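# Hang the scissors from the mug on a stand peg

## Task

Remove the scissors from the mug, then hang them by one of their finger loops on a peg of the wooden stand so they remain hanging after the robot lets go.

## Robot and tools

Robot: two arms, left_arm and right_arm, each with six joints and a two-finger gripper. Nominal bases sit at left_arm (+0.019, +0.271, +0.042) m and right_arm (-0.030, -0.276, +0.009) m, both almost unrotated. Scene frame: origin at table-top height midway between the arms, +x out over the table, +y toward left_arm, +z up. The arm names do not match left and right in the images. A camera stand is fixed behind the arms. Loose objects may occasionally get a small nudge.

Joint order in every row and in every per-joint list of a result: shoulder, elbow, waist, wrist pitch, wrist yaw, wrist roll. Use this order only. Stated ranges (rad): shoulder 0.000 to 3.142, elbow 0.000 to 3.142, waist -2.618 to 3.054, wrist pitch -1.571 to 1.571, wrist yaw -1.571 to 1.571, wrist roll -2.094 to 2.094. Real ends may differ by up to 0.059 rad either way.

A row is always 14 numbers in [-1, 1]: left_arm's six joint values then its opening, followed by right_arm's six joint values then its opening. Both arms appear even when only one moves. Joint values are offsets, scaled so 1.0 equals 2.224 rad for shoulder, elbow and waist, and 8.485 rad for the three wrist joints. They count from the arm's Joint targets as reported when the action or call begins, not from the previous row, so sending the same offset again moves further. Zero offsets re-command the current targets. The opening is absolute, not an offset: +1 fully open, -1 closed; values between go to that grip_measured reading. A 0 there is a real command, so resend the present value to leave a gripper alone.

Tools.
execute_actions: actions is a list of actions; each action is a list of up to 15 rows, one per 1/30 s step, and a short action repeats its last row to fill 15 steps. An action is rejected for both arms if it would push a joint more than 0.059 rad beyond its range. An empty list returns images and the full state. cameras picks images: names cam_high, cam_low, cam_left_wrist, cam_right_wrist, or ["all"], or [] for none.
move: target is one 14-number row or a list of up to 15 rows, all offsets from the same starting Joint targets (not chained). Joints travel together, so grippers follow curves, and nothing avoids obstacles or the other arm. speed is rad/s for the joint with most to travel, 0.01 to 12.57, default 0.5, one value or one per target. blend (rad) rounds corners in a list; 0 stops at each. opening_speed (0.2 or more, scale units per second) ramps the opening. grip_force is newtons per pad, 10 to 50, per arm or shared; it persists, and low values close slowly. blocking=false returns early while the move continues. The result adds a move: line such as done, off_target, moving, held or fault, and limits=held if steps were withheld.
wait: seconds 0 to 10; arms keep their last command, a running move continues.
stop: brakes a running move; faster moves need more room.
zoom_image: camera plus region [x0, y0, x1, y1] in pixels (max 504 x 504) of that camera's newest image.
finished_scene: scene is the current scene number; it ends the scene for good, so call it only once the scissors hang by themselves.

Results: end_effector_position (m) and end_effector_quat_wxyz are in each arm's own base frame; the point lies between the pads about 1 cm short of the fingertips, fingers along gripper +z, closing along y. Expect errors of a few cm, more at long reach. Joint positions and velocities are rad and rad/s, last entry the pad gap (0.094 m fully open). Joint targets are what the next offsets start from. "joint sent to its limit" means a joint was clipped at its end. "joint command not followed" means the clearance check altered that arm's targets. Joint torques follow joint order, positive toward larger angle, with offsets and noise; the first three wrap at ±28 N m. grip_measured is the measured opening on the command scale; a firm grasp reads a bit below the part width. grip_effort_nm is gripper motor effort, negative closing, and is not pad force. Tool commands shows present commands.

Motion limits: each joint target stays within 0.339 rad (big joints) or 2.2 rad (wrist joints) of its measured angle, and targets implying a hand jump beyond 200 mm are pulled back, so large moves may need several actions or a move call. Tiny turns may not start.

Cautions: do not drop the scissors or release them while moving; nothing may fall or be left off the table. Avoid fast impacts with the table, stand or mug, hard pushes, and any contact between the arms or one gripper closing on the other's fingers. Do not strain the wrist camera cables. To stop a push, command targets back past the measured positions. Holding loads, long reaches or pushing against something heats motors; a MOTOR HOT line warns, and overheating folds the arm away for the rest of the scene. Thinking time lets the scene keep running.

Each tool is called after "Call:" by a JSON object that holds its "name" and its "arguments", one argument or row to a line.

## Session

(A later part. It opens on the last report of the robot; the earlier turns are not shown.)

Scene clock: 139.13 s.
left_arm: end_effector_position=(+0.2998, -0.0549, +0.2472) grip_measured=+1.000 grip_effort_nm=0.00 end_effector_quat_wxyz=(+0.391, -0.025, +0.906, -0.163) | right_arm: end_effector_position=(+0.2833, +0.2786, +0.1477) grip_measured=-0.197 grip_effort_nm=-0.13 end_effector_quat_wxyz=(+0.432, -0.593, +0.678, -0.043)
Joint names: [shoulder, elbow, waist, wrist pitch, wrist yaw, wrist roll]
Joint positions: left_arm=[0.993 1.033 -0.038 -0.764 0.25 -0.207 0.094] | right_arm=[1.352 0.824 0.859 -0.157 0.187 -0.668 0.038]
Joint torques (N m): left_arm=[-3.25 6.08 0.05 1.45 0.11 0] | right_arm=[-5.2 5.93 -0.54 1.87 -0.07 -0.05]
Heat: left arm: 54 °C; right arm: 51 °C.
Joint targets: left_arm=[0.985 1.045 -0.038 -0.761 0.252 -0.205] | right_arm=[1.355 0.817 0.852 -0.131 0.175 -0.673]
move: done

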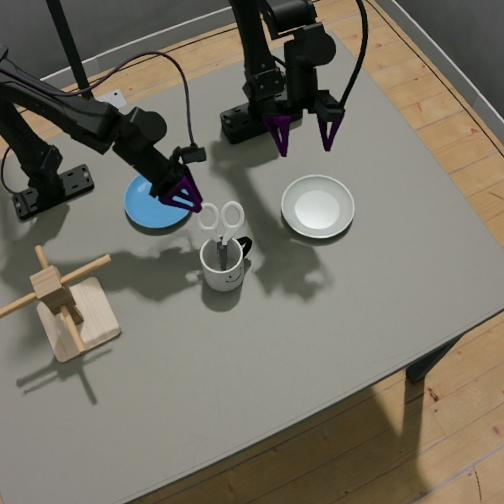

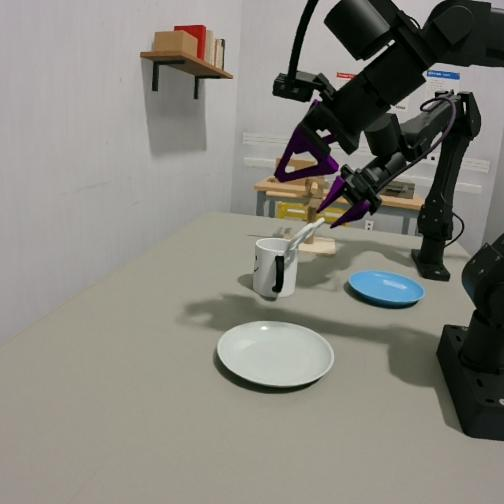

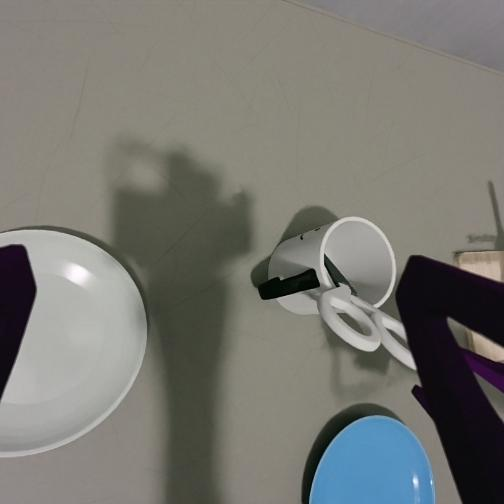

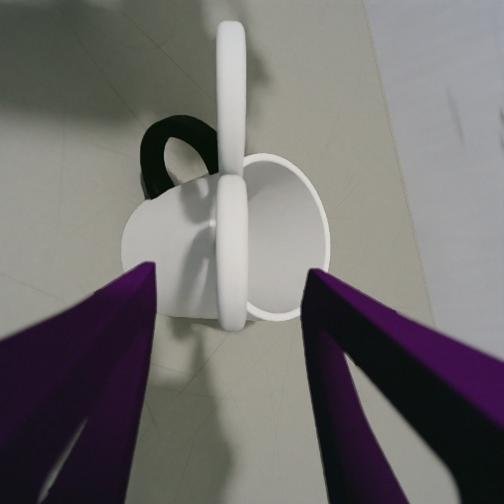

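Call:
{"name": "move", "arguments": {
  "target": [0,0,0,0,0,0,1,0.0284,-0.0031,-0.0068,0.00825,0,0,-0.2],
  "speed": 0.12,
  "cameras": ["all"]
}}

Call:
{"name": "zoom_image", "arguments": {
  "camera": "cam_right_wrist",
  "region": [100, 100, 400, 400]
}}

Call:
{"name": "zoom_image", "arguments": {
  "camera": "cam_low",
  "region": [250, 150, 400, 300]
}}

Call:
{"name": "zoom_image", "arguments": {
  "camera": "cam_high",
  "region": [150, 160, 270, 280]
}}

Scene clock: 148.30 s.
left_arm: end_effector_position=(+0.2998, -0.0549, +0.2472) grip_measured=+1.000 grip_effort_nm=0.00 end_effector_quat_wxyz=(+0.391, -0.025, +0.906, -0.163) | right_arm: end_effector_position=(+0.2942, +0.2821, +0.1342) grip_measured=-0.197 grip_effort_nm=-0.13 end_effector_quat_wxyz=(+0.432, -0.588, +0.682, -0.046)
Joint names: [shoulder, elbow, waist, wrist pitch, wrist yaw, wrist roll]
Joint positions: left_arm=[0.993 1.033 -0.038 -0.764 0.25 -0.207 0.094] | right_arm=[1.413 0.815 0.844 -0.088 0.186 -0.668 0.038]
Joint torques (N m): left_arm=[-3.19 6.08 0.08 1.46 0.1 0.01] | right_arm=[-5.52 5.94 -0.54 1.89 -0.06 -0.04]
Heat: left arm: 54 °C; right arm: 50 °C.
Joint targets: left_arm=[0.985 1.045 -0.038 -0.761 0.252 -0.205] | right_arm=[1.418 0.810 0.837 -0.061 0.175 -0.673]
move: done

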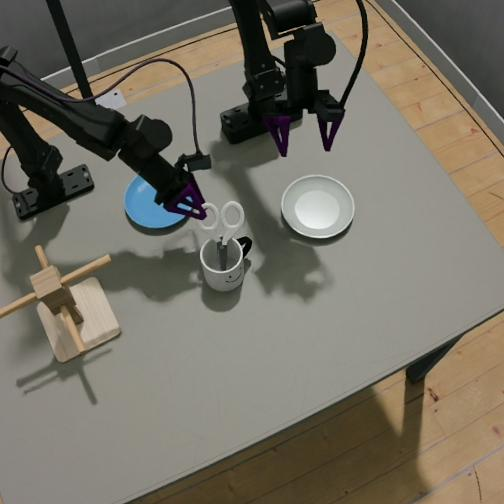

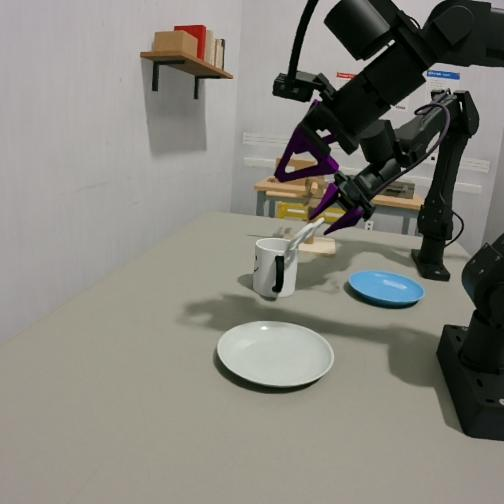

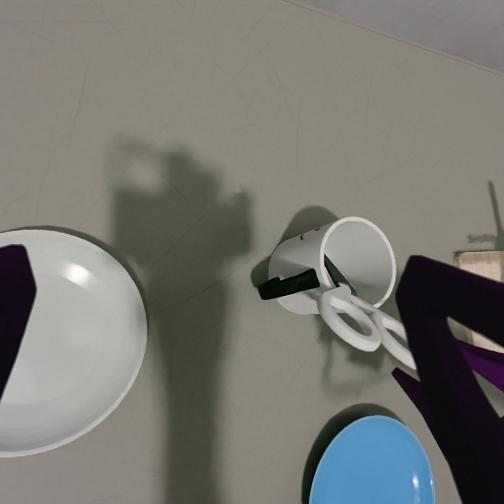

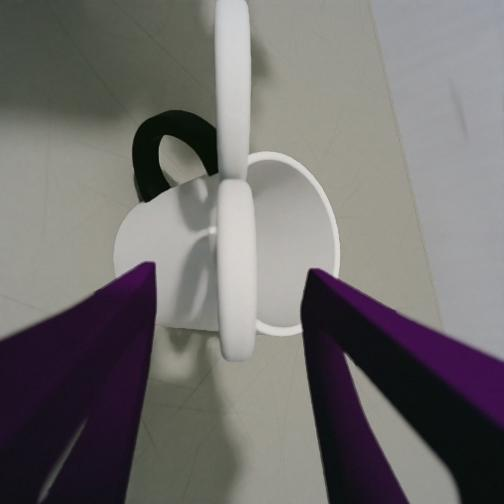

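Scaled by 1.680 from the camera's 504x504 image, which has a finer 720x720 frame.

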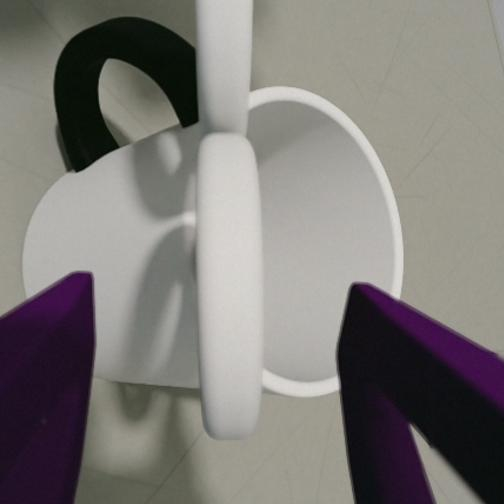

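Scaled by 3.360 from the camera's 504x504 image, which has a finer 720x720 frame.

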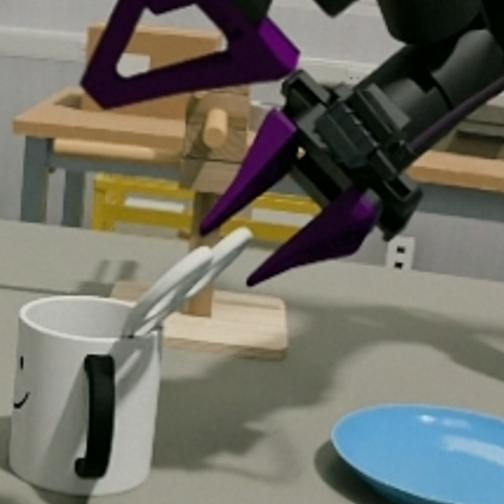

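Scaled by 4.200 from the camera's 504x504 image, which has a finer 720x720 frame.

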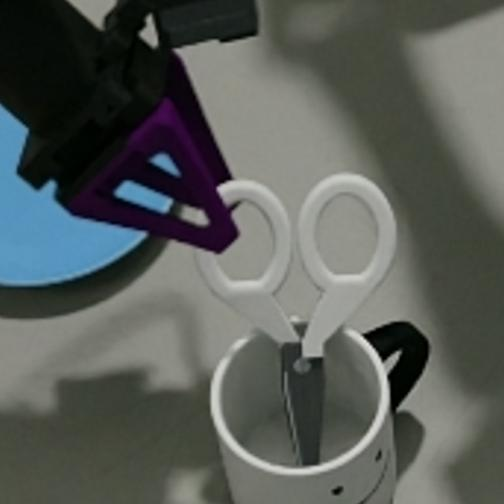

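Call:
{"name": "move", "arguments": {
  "target": [0,0,0,0,0,0,1,0,0,0,0,0,0,-1],
  "opening_speed": 0.4,
  "cameras": ["all"]
}}

Call:
{"name": "zoom_image", "arguments": {
  "camera": "cam_right_wrist",
  "region": [100, 100, 400, 400]
}}

Call:
{"name": "zoom_image", "arguments": {
  "camera": "cam_low",
  "region": [250, 150, 400, 300]
}}

Call:
{"name": "zoom_image", "arguments": {
  "camera": "cam_high",
  "region": [150, 160, 270, 280]
}}

Scene clock: 152.23 s.
left_arm: end_effector_position=(+0.2998, -0.0549, +0.2472) grip_measured=+1.000 grip_effort_nm=0.00 end_effector_quat_wxyz=(+0.391, -0.025, +0.906, -0.163) | right_arm: end_effector_position=(+0.2952, +0.2827, +0.1355) grip_measured=-0.834 grip_effort_nm=-1.02 end_effector_quat_wxyz=(+0.435, -0.589, +0.680, -0.047)
Joint names: [shoulder, elbow, waist, wrist pitch, wrist yaw, wrist roll]
Joint positions: left_arm=[0.993 1.033 -0.038 -0.764 0.25 -0.207 0.094] | right_arm=[1.413 0.815 0.843 -0.081 0.186 -0.673 0.008]
Joint torques (N m): left_arm=[-3.18 6.05 0.08 1.46 0.11 0.01] | right_arm=[-5.5 5.94 -0.49 1.83 -0.07 0.02]
Heat: left arm: 54 °C; right arm: 50 °C.
Joint targets: left_arm=[0.985 1.045 -0.038 -0.761 0.252 -0.205] | right_arm=[1.418 0.810 0.837 -0.061 0.175 -0.673]
move: done

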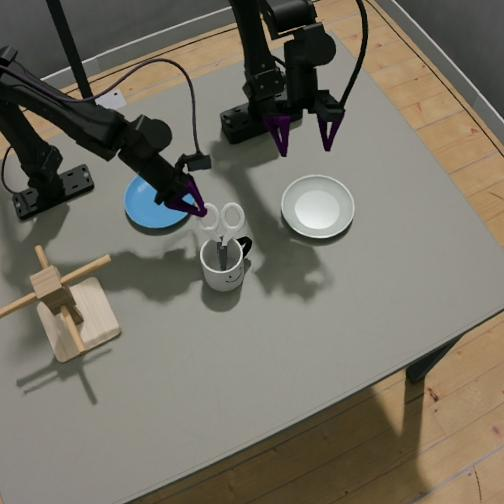

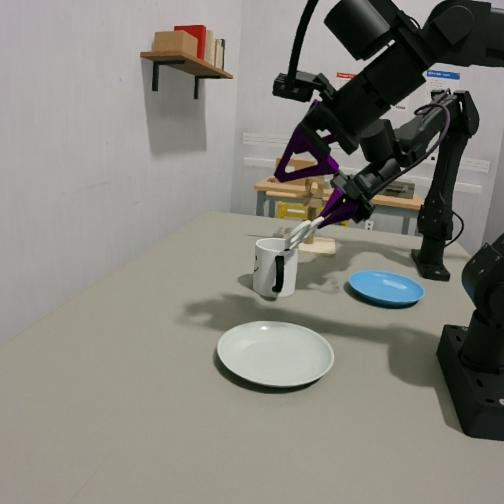

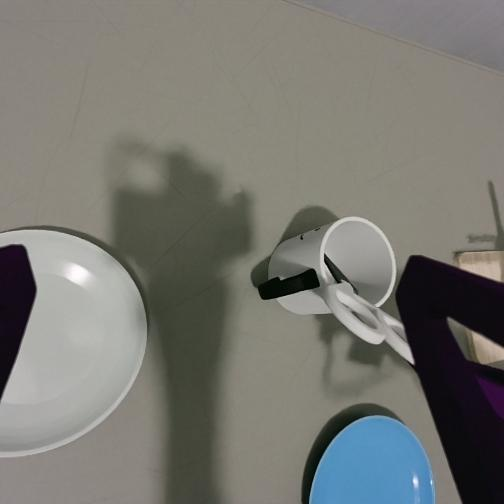

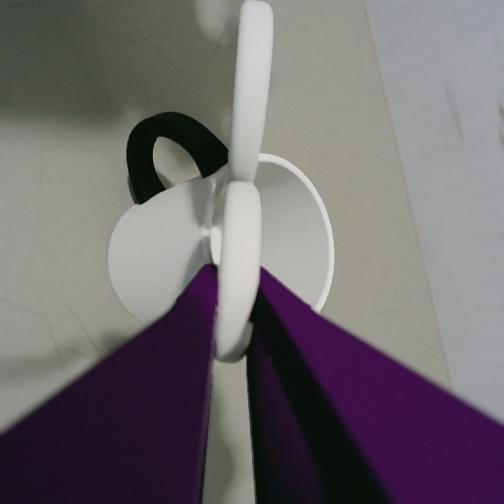

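Scaled by 1.680 from the camera's 504x504 image, which has a finer 720x720 frame.

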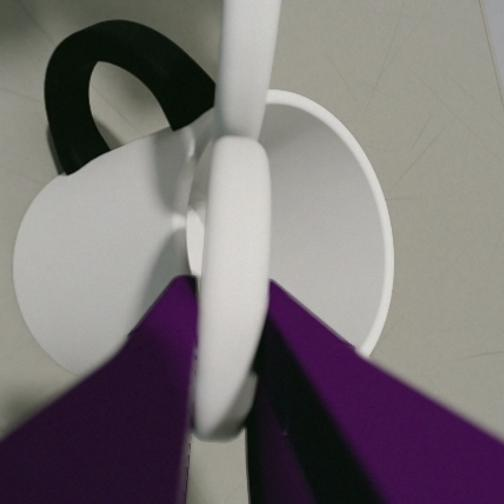

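Scaled by 3.360 from the camera's 504x504 image, which has a finer 720x720 frame.

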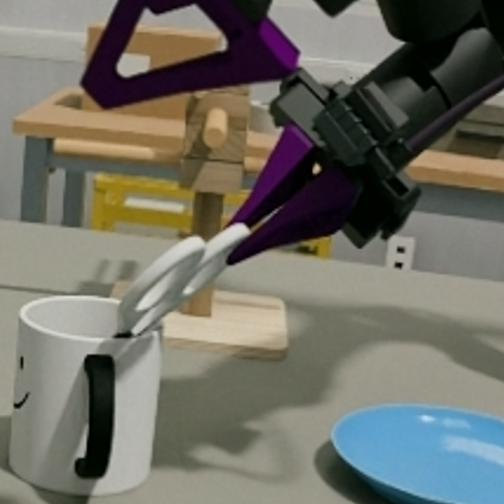

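Scaled by 4.200 from the camera's 504x504 image, which has a finer 720x720 frame.

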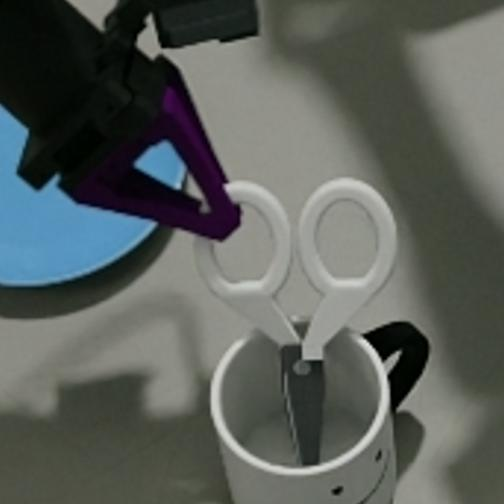

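Call:
{"name": "move", "arguments": {
  "target": [
    [0,0,0,0,0,0,1,-0.0256,0.0985,0,-0.03253,0,0,-1],
    [0,0,0,0,0,0,1,-0.0207,0.2185,0,-0.0628,0,0,-1]
  ],
  "blend": 0.05,
  "speed": 0.25,
  "cameras": ["all"]
}}

Call:
{"name": "zoom_image", "arguments": {
  "camera": "cam_low",
  "region": [220, 100, 420, 300]
}}

Call:
{"name": "zoom_image", "arguments": {
  "camera": "cam_high",
  "region": [130, 140, 290, 300]
}}

Call:
{"name": "zoom_image", "arguments": {
  "camera": "cam_left_wrist",
  "region": [204, 180, 504, 480]
}}

Scene clock: 158.80 s.
left_arm: end_effector_position=(+0.2998, -0.0549, +0.2472) grip_measured=+1.000 grip_effort_nm=0.00 end_effector_quat_wxyz=(+0.391, -0.025, +0.906, -0.163) | right_arm: end_effector_position=(+0.2949, +0.2834, +0.2356) grip_measured=-0.835 grip_effort_nm=-1.02 end_effector_quat_wxyz=(+0.404, -0.601, +0.687, -0.050)
Joint names: [shoulder, elbow, waist, wrist pitch, wrist yaw, wrist roll]
Joint positions: left_arm=[0.993 1.033 -0.038 -0.764 0.25 -0.207 0.094] | right_arm=[1.4 1.26 0.843 -0.608 0.183 -0.674 0.008]
Joint torques (N m): left_arm=[-3.22 6.08 0.08 1.47 0.11 0] | right_arm=[-8.36 9.1 -0.5 1.64 -0.01 0.03]
Heat: left arm: 54 °C; right arm: 50 °C.
Joint targets: left_arm=[0.985 1.045 -0.038 -0.761 0.252 -0.205] | right_arm=[1.372 1.296 0.837 -0.594 0.175 -0.673]
move: off_target (right_arm); right_arm: the elbow is farthest, 0.036 rad from its target

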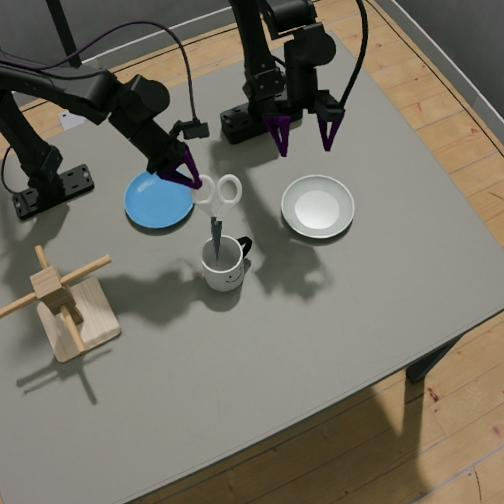

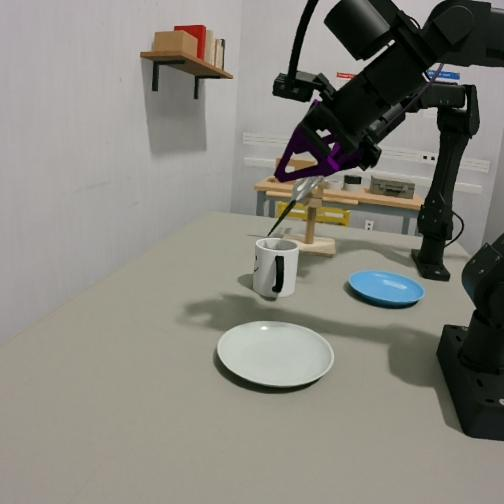

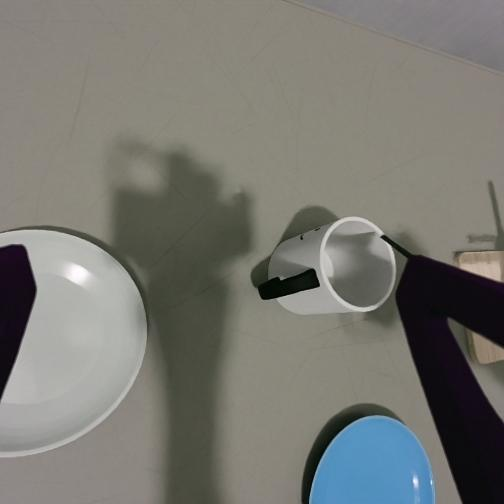

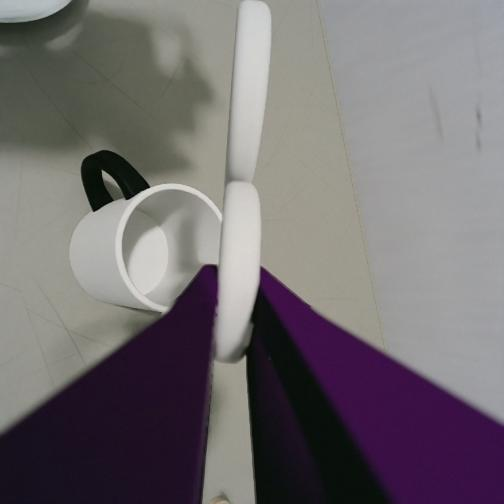

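Scaled by 2.520 from the camera's 504x504 image, which has a finer 720x720 frame.

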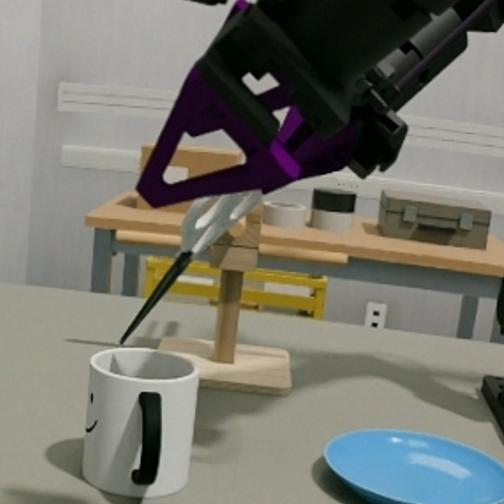

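Scaled by 3.150 from the camera's 504x504 image, which has a finer 720x720 frame.

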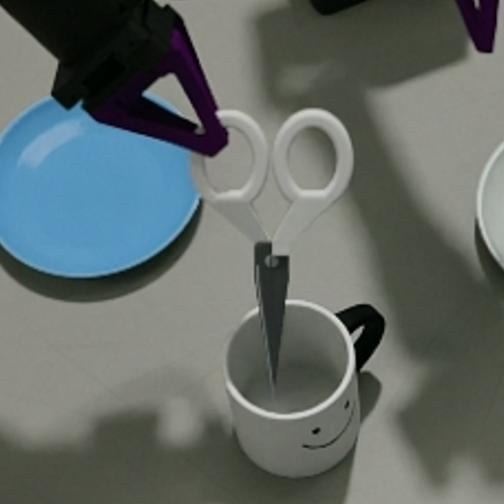

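Scaled by 1.680 from the camera's 504x504 image, which has a finer 720x720 frame.

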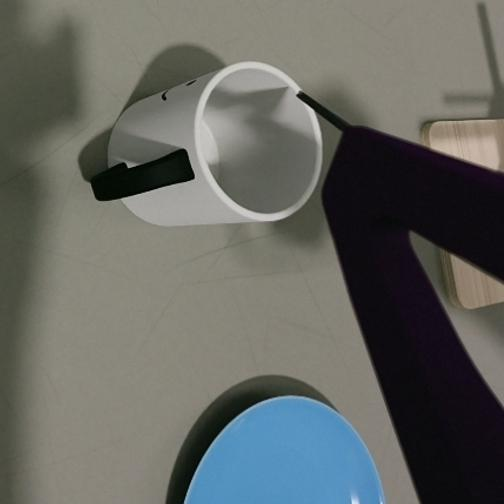

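Call:
{"name": "move", "arguments": {
  "target": [
    [0,0,0,0,0,0,1,0,0.0674,0,-0.0177,0,0,-1],
    [0,0,0,0,0,0,1,-0.1673,-0.0432,-0.0346,-0.0302,0.0171,0.0557,-1]
  ],
  "blend": 0.04,
  "speed": 0.4,
  "cameras": ["all"]
}}

Call:
{"name": "zoom_image", "arguments": {
  "camera": "cam_high",
  "region": [0, 100, 300, 400]
}}

Call:
{"name": "zoom_image", "arguments": {
  "camera": "cam_low",
  "region": [220, 100, 420, 300]
}}

Scene clock: 183.63 s.
left_arm: end_effector_position=(+0.2998, -0.0549, +0.2472) grip_measured=+1.000 grip_effort_nm=0.00 end_effector_quat_wxyz=(+0.391, -0.025, +0.906, -0.163) | right_arm: end_effector_position=(+0.2524, +0.1689, +0.2956) grip_measured=-0.835 grip_effort_nm=-1.02 end_effector_quat_wxyz=(+0.448, -0.362, +0.818, -0.016)
Joint names: [shoulder, elbow, waist, wrist pitch, wrist yaw, wrist roll]
Joint positions: left_arm=[0.993 1.033 -0.038 -0.764 0.25 -0.207 0.094] | right_arm=[1.016 1.203 0.766 -0.866 0.306 -0.214 0.008]
Joint torques (N m): left_arm=[-3.23 6.06 0.02 1.45 0.11 0] | right_arm=[-3.21 5.7 -0.49 1.76 0.23 0.14]
Heat: left arm: 54 °C; right arm: 49 °C.
Joint targets: left_arm=[0.985 1.045 -0.038 -0.761 0.252 -0.205] | right_arm=[1.000 1.200 0.760 -0.850 0.320 -0.200]
move: done

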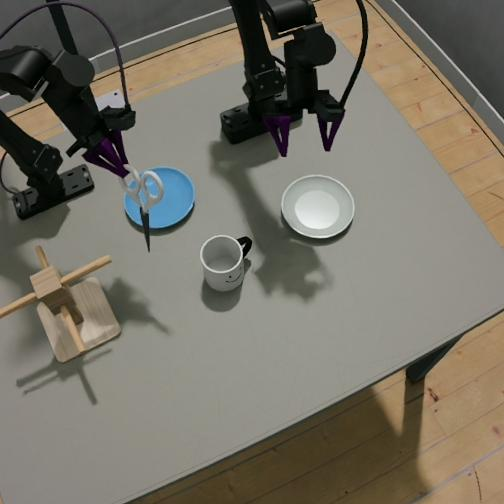

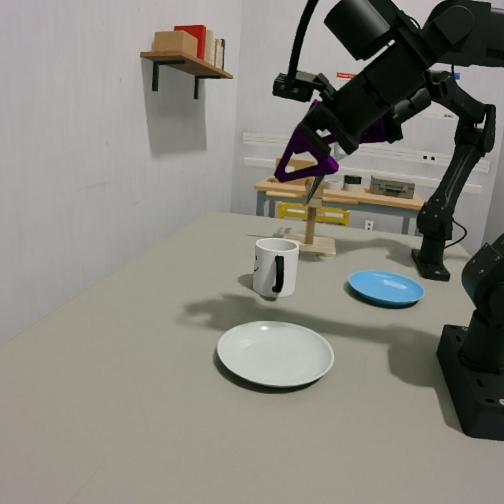

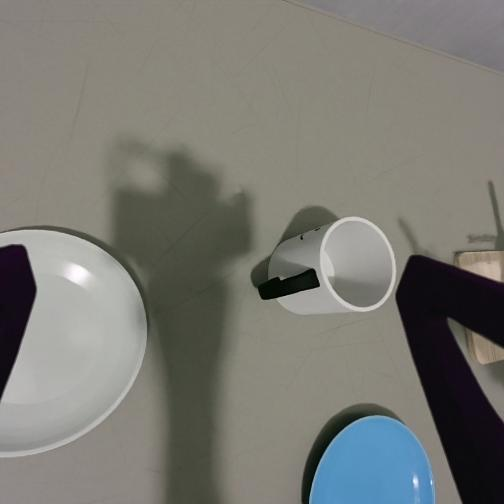

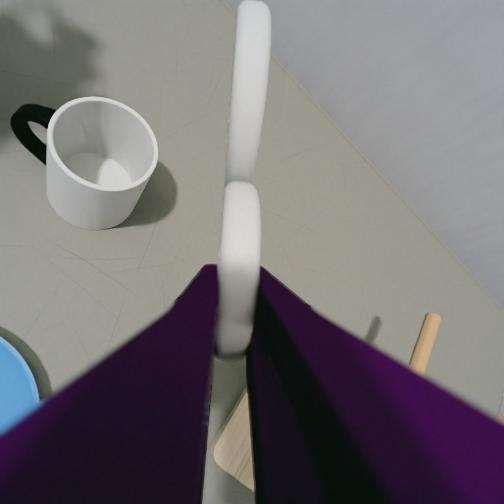

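Scaled by 1.680 from the camera's 504x504 image, which has a finer 720x720 frame.

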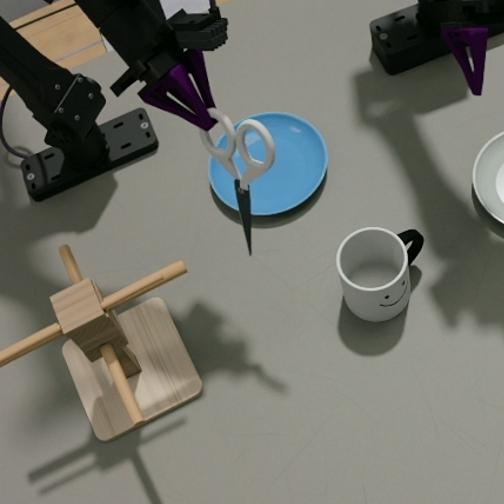

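Scaled by 2.520 from the camera's 504x504 image, which has a finer 720x720 frame.

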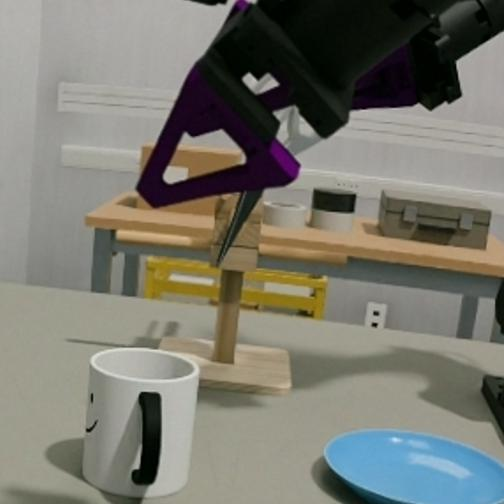

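Call:
{"name": "move", "arguments": {
  "target": [-0.2248,0,0,0.0236,0,0,1,-0.0688,-0.299,-0.0364,0.0688,0.0165,0.0572,-1],
  "speed": 0.4,
  "cameras": ["all"]
}}

Call:
{"name": "zoom_image", "arguments": {
  "camera": "cam_high",
  "region": [0, 150, 200, 350]
}}

Call:
{"name": "zoom_image", "arguments": {
  "camera": "cam_low",
  "region": [250, 130, 400, 280]
}}

Call:
{"name": "zoom_image", "arguments": {
  "camera": "cam_right_wrist",
  "region": [204, 0, 504, 300]
}}

Scene clock: 189.07 s.
left_arm: end_effector_position=(+0.2097, -0.0515, +0.4131) grip_measured=+1.000 grip_effort_nm=0.00 end_effector_quat_wxyz=(+0.674, +0.026, +0.718, -0.173) | right_arm: end_effector_position=(+0.2704, +0.1229, +0.1558) grip_measured=-0.835 grip_effort_nm=-1.02 end_effector_quat_wxyz=(+0.477, -0.083, +0.875, +0.027)
Joint names: [shoulder, elbow, waist, wrist pitch, wrist yaw, wrist roll]
Joint positions: left_arm=[0.492 1.033 -0.038 -0.573 0.25 -0.207 0.094] | right_arm=[0.87 0.534 0.686 -0.309 0.442 0.272 0.008]
Joint torques (N m): left_arm=[1.7 5.07 0.06 1.79 0.04 0] | right_arm=[-3.38 6.63 -0.53 2.02 0.29 0.13]
Heat: left arm: 54 °C; right arm: 49 °C.
Joint targets: left_arm=[0.484 1.045 -0.038 -0.561 0.252 -0.205] | right_arm=[0.847 0.535 0.679 -0.266 0.460 0.285]
move: off_target (right_arm); right_arm: the wrist pitch is farthest, 0.043 rad from its target

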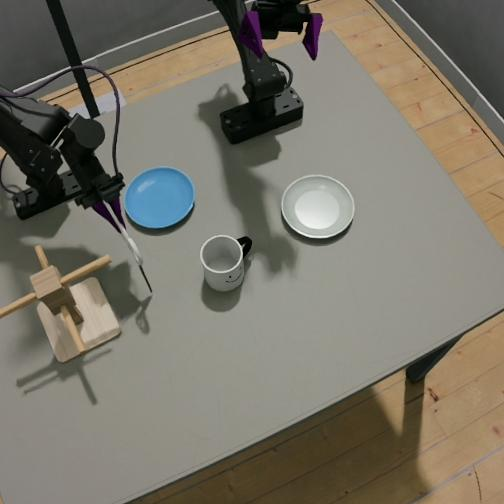

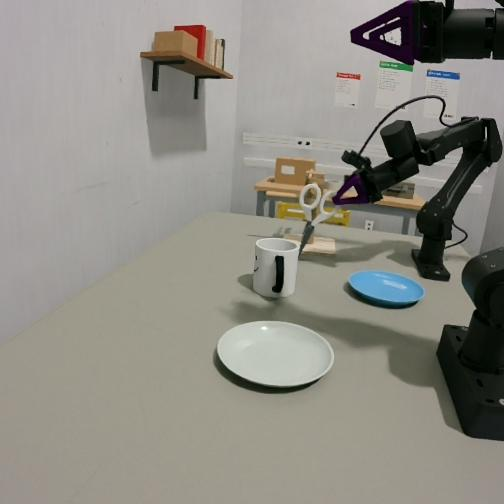

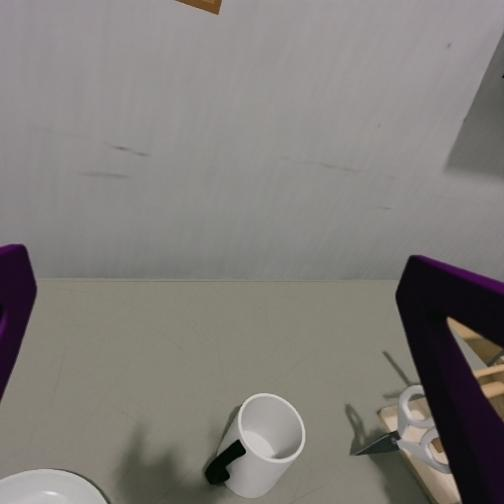

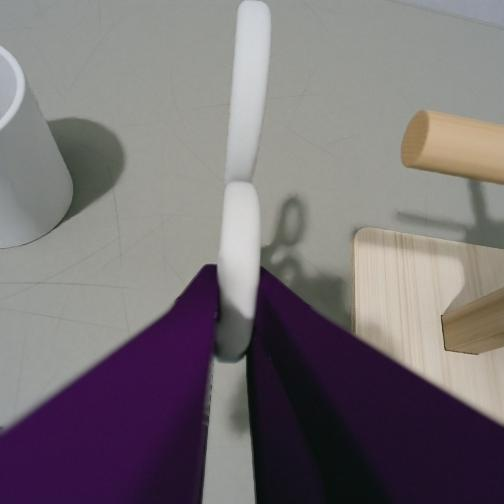

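Scaled by 2.520 from the camera's 504x504 image, which has a finer 720x720 frame.

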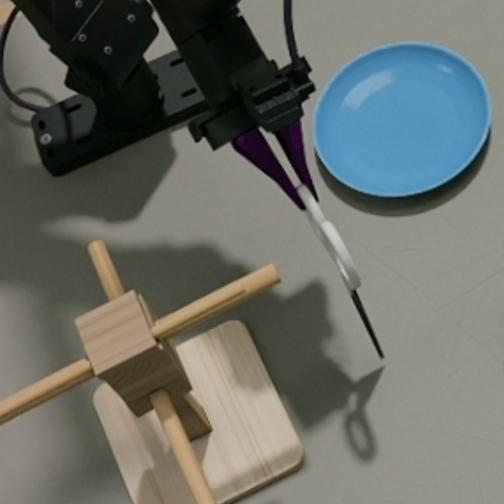

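Scaled by 3.360 from the camera's 504x504 image, which has a finer 720x720 frame.

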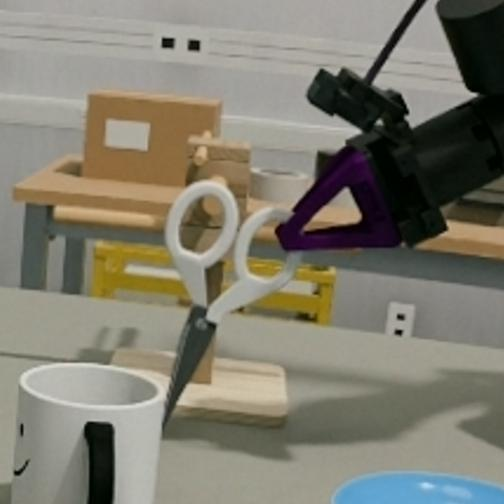

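Scaled by 1.680 from the camera's 504x504 image, which has a finer 720x720 frame.

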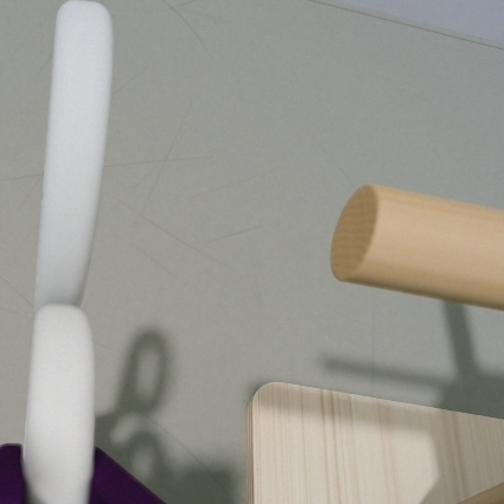

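Call:
{"name": "zoom_image", "arguments": {
  "camera": "cam_low",
  "region": [285, 160, 345, 220]
}}

Call:
{"name": "zoom_image", "arguments": {
  "camera": "cam_left_wrist",
  "region": [344, 344, 504, 504]
}}

Scaled by 8.400 from the camera's 504x504 image, which has a finer 720x720 frame.

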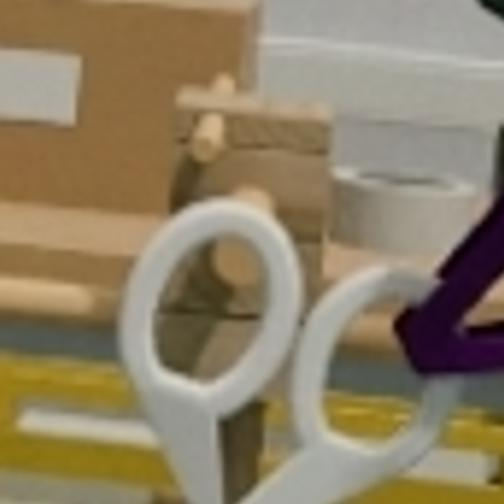

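Scaled by 3.150 from the camera's 504x504 image, which has a finer 720x720 frame.

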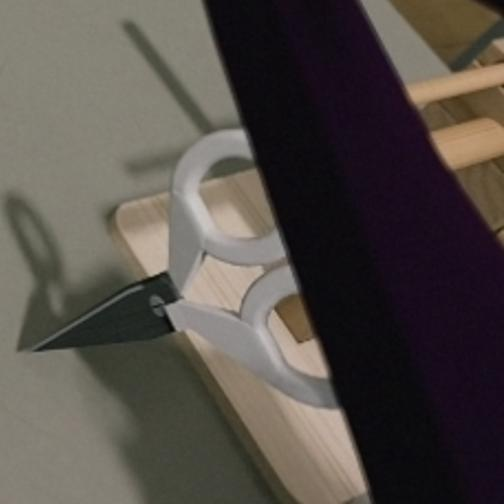

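Call:
{"name": "move", "arguments": {
  "target": [0,0,0,0,0,0,1,-0.0545,-0.0086,-0.1004,-0.0098,-0.0238,-0.017,-1],
  "speed": 0.2,
  "cameras": ["all"]
}}

Call:
{"name": "zoom_image", "arguments": {
  "camera": "cam_low",
  "region": [285, 160, 345, 220]
}}

Call:
{"name": "zoom_image", "arguments": {
  "camera": "cam_high",
  "region": [20, 180, 180, 340]
}}

Call:
{"name": "zoom_image", "arguments": {
  "camera": "cam_right_wrist",
  "region": [154, 0, 454, 300]
}}

Scene clock: 201.13 s.
left_arm: end_effector_position=(+0.2097, -0.0515, +0.4131) grip_measured=+1.000 grip_effort_nm=0.00 end_effector_quat_wxyz=(+0.674, +0.026, +0.718, -0.173) | right_arm: end_effector_position=(+0.2715, +0.0840, +0.1647) grip_measured=-0.835 grip_effort_nm=-1.02 end_effector_quat_wxyz=(+0.479, -0.075, +0.874, +0.030)
Joint names: [shoulder, elbow, waist, wrist pitch, wrist yaw, wrist roll]
Joint positions: left_arm=[0.492 1.033 -0.038 -0.573 0.25 -0.207 0.094] | right_arm=[0.743 0.519 0.462 -0.369 0.263 0.15 0.008]
Joint torques (N m): left_arm=[1.74 5.08 0.06 1.8 0.03 0.01] | right_arm=[-2.04 6.41 -0.51 1.86 0.01 -0.05]
Heat: left arm: 53 °C; right arm: 50 °C.
Joint targets: left_arm=[0.484 1.045 -0.038 -0.561 0.252 -0.205] | right_arm=[0.725 0.516 0.456 -0.350 0.258 0.141]
move: done

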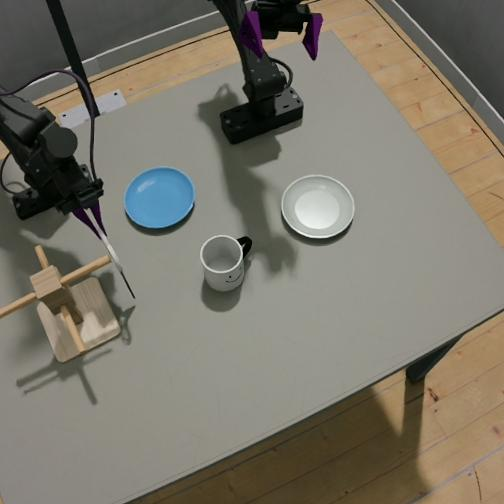

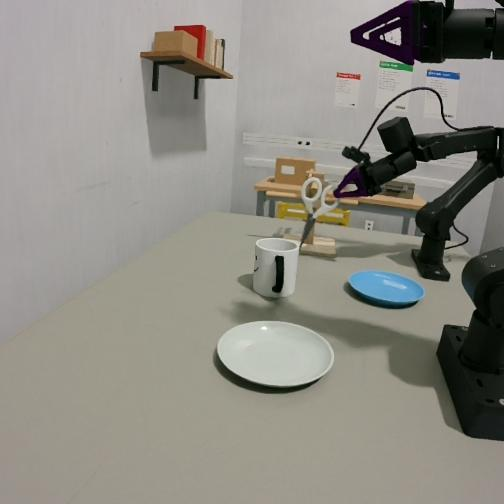

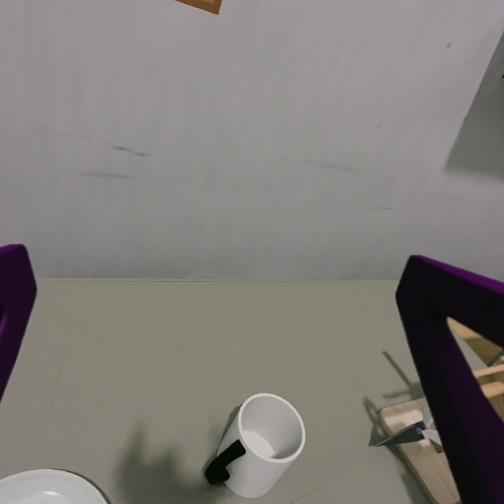

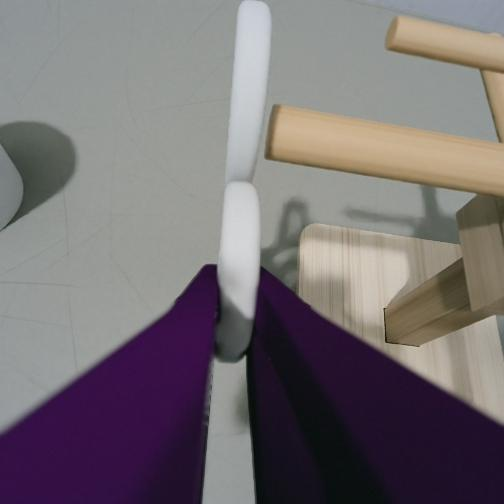

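Scaled by 8.400 from the camera's 504x504 image, which has a finer 720x720 frame.

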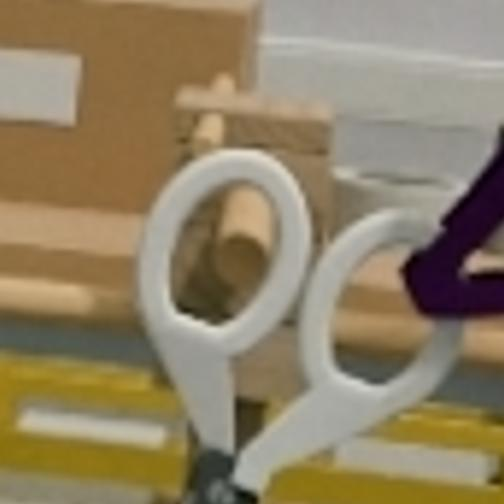

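Scaled by 3.150 from the camera's 504x504 image, which has a finer 720x720 frame.

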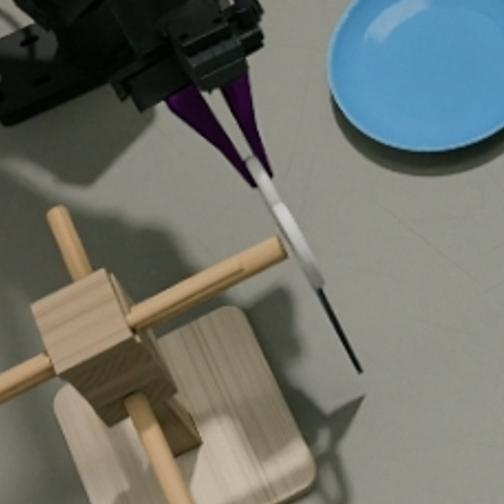

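Scaled by 1.680 from the camera's 504x504 image, which has a finer 720x720 frame.

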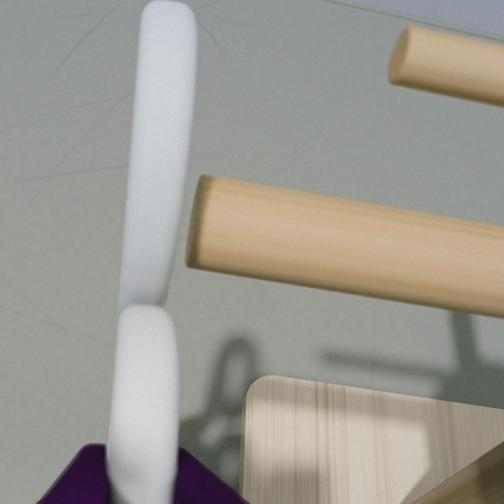

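Call:
{"name": "move", "arguments": {
  "target": [0,0,0,0,0,0,1,-0.0328,-0.0072,-0.0697,-0.0061,-0.015,-0.01155,-1],
  "speed": 0.15,
  "cameras": ["all"]
}}

Call:
{"name": "zoom_image", "arguments": {
  "camera": "cam_low",
  "region": [285, 160, 345, 220]
}}

Call:
{"name": "zoom_image", "arguments": {
  "camera": "cam_high",
  "region": [20, 180, 180, 340]
}}

Call:
{"name": "zoom_image", "arguments": {
  "camera": "cam_right_wrist",
  "region": [154, 0, 454, 300]
}}

Scene clock: 205.23 s.
left_arm: end_effector_position=(+0.2097, -0.0515, +0.4131) grip_measured=+1.000 grip_effort_nm=0.00 end_effector_quat_wxyz=(+0.674, +0.026, +0.718, -0.173) | right_arm: end_effector_position=(+0.2661, +0.0593, +0.1630) grip_measured=-0.835 grip_effort_nm=-1.02 end_effector_quat_wxyz=(+0.475, -0.080, +0.876, +0.024)
Joint names: [shoulder, elbow, waist, wrist pitch, wrist yaw, wrist roll]
Joint positions: left_arm=[0.492 1.033 -0.038 -0.573 0.25 -0.207 0.094] | right_arm=[0.668 0.502 0.307 -0.421 0.139 0.052 0.008]
Joint torques (N m): left_arm=[1.7 5.07 0.03 1.8 0.05 0.01] | right_arm=[-1.44 6.37 -0.51 1.89 -0.11 -0.08]
Heat: left arm: 53 °C; right arm: 50 °C.
Joint targets: left_arm=[0.484 1.045 -0.038 -0.561 0.252 -0.205] | right_arm=[0.652 0.500 0.301 -0.401 0.131 0.043]
move: done

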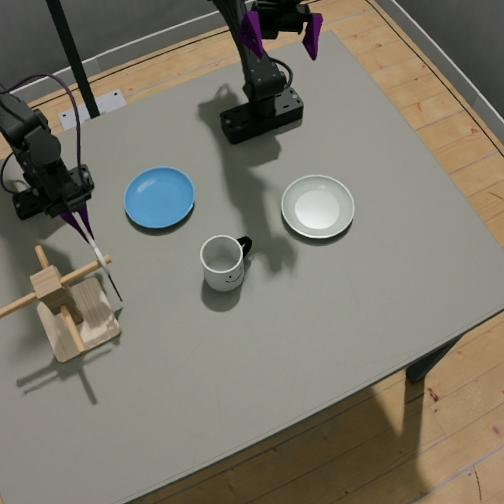

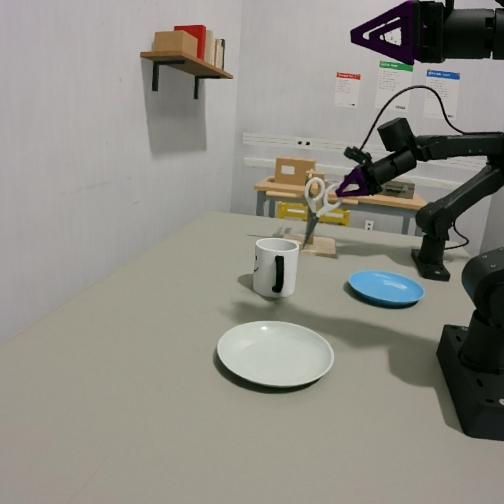

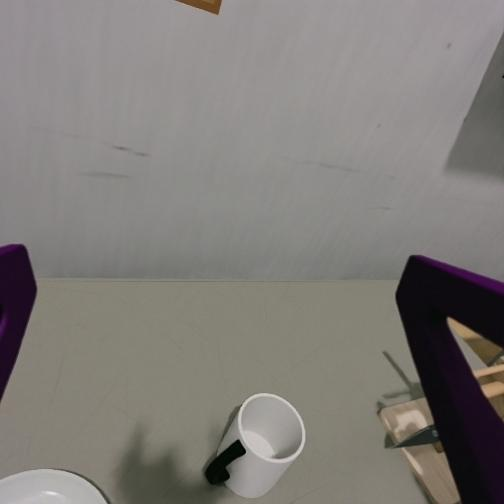

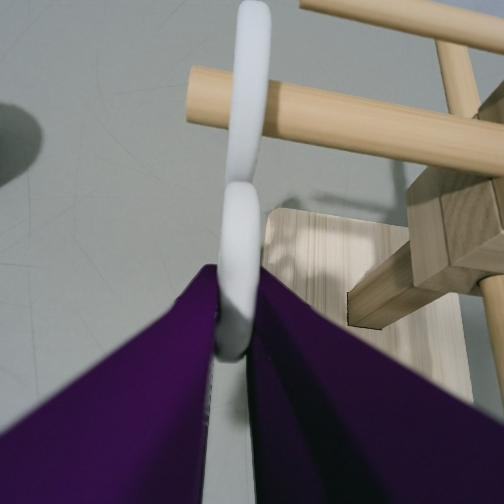

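Scaled by 8.400 from the camera's 504x504 image, which has a finer 720x720 frame.

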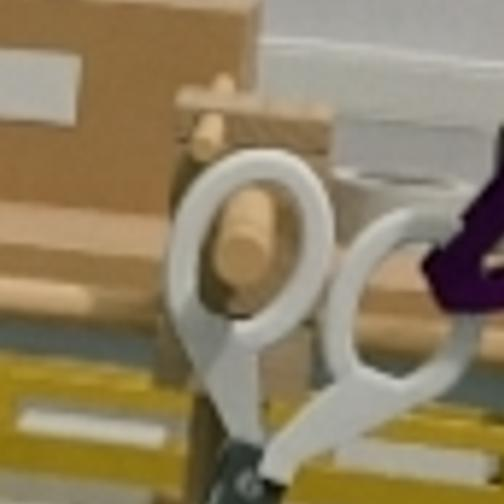

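Scaled by 3.150 from the camera's 504x504 image, which has a finer 720x720 frame.

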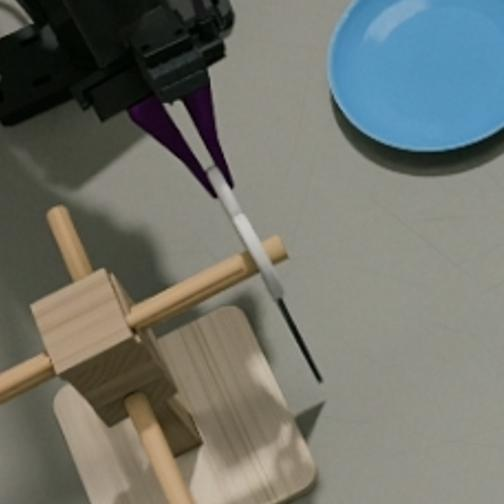

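Scaled by 1.680 from the camera's 504x504 image, which has a finer 720x720 frame.

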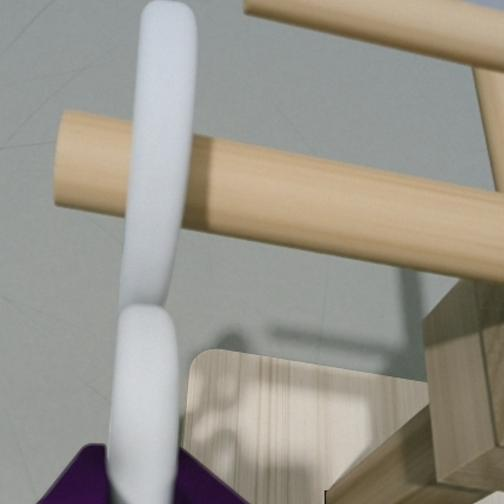

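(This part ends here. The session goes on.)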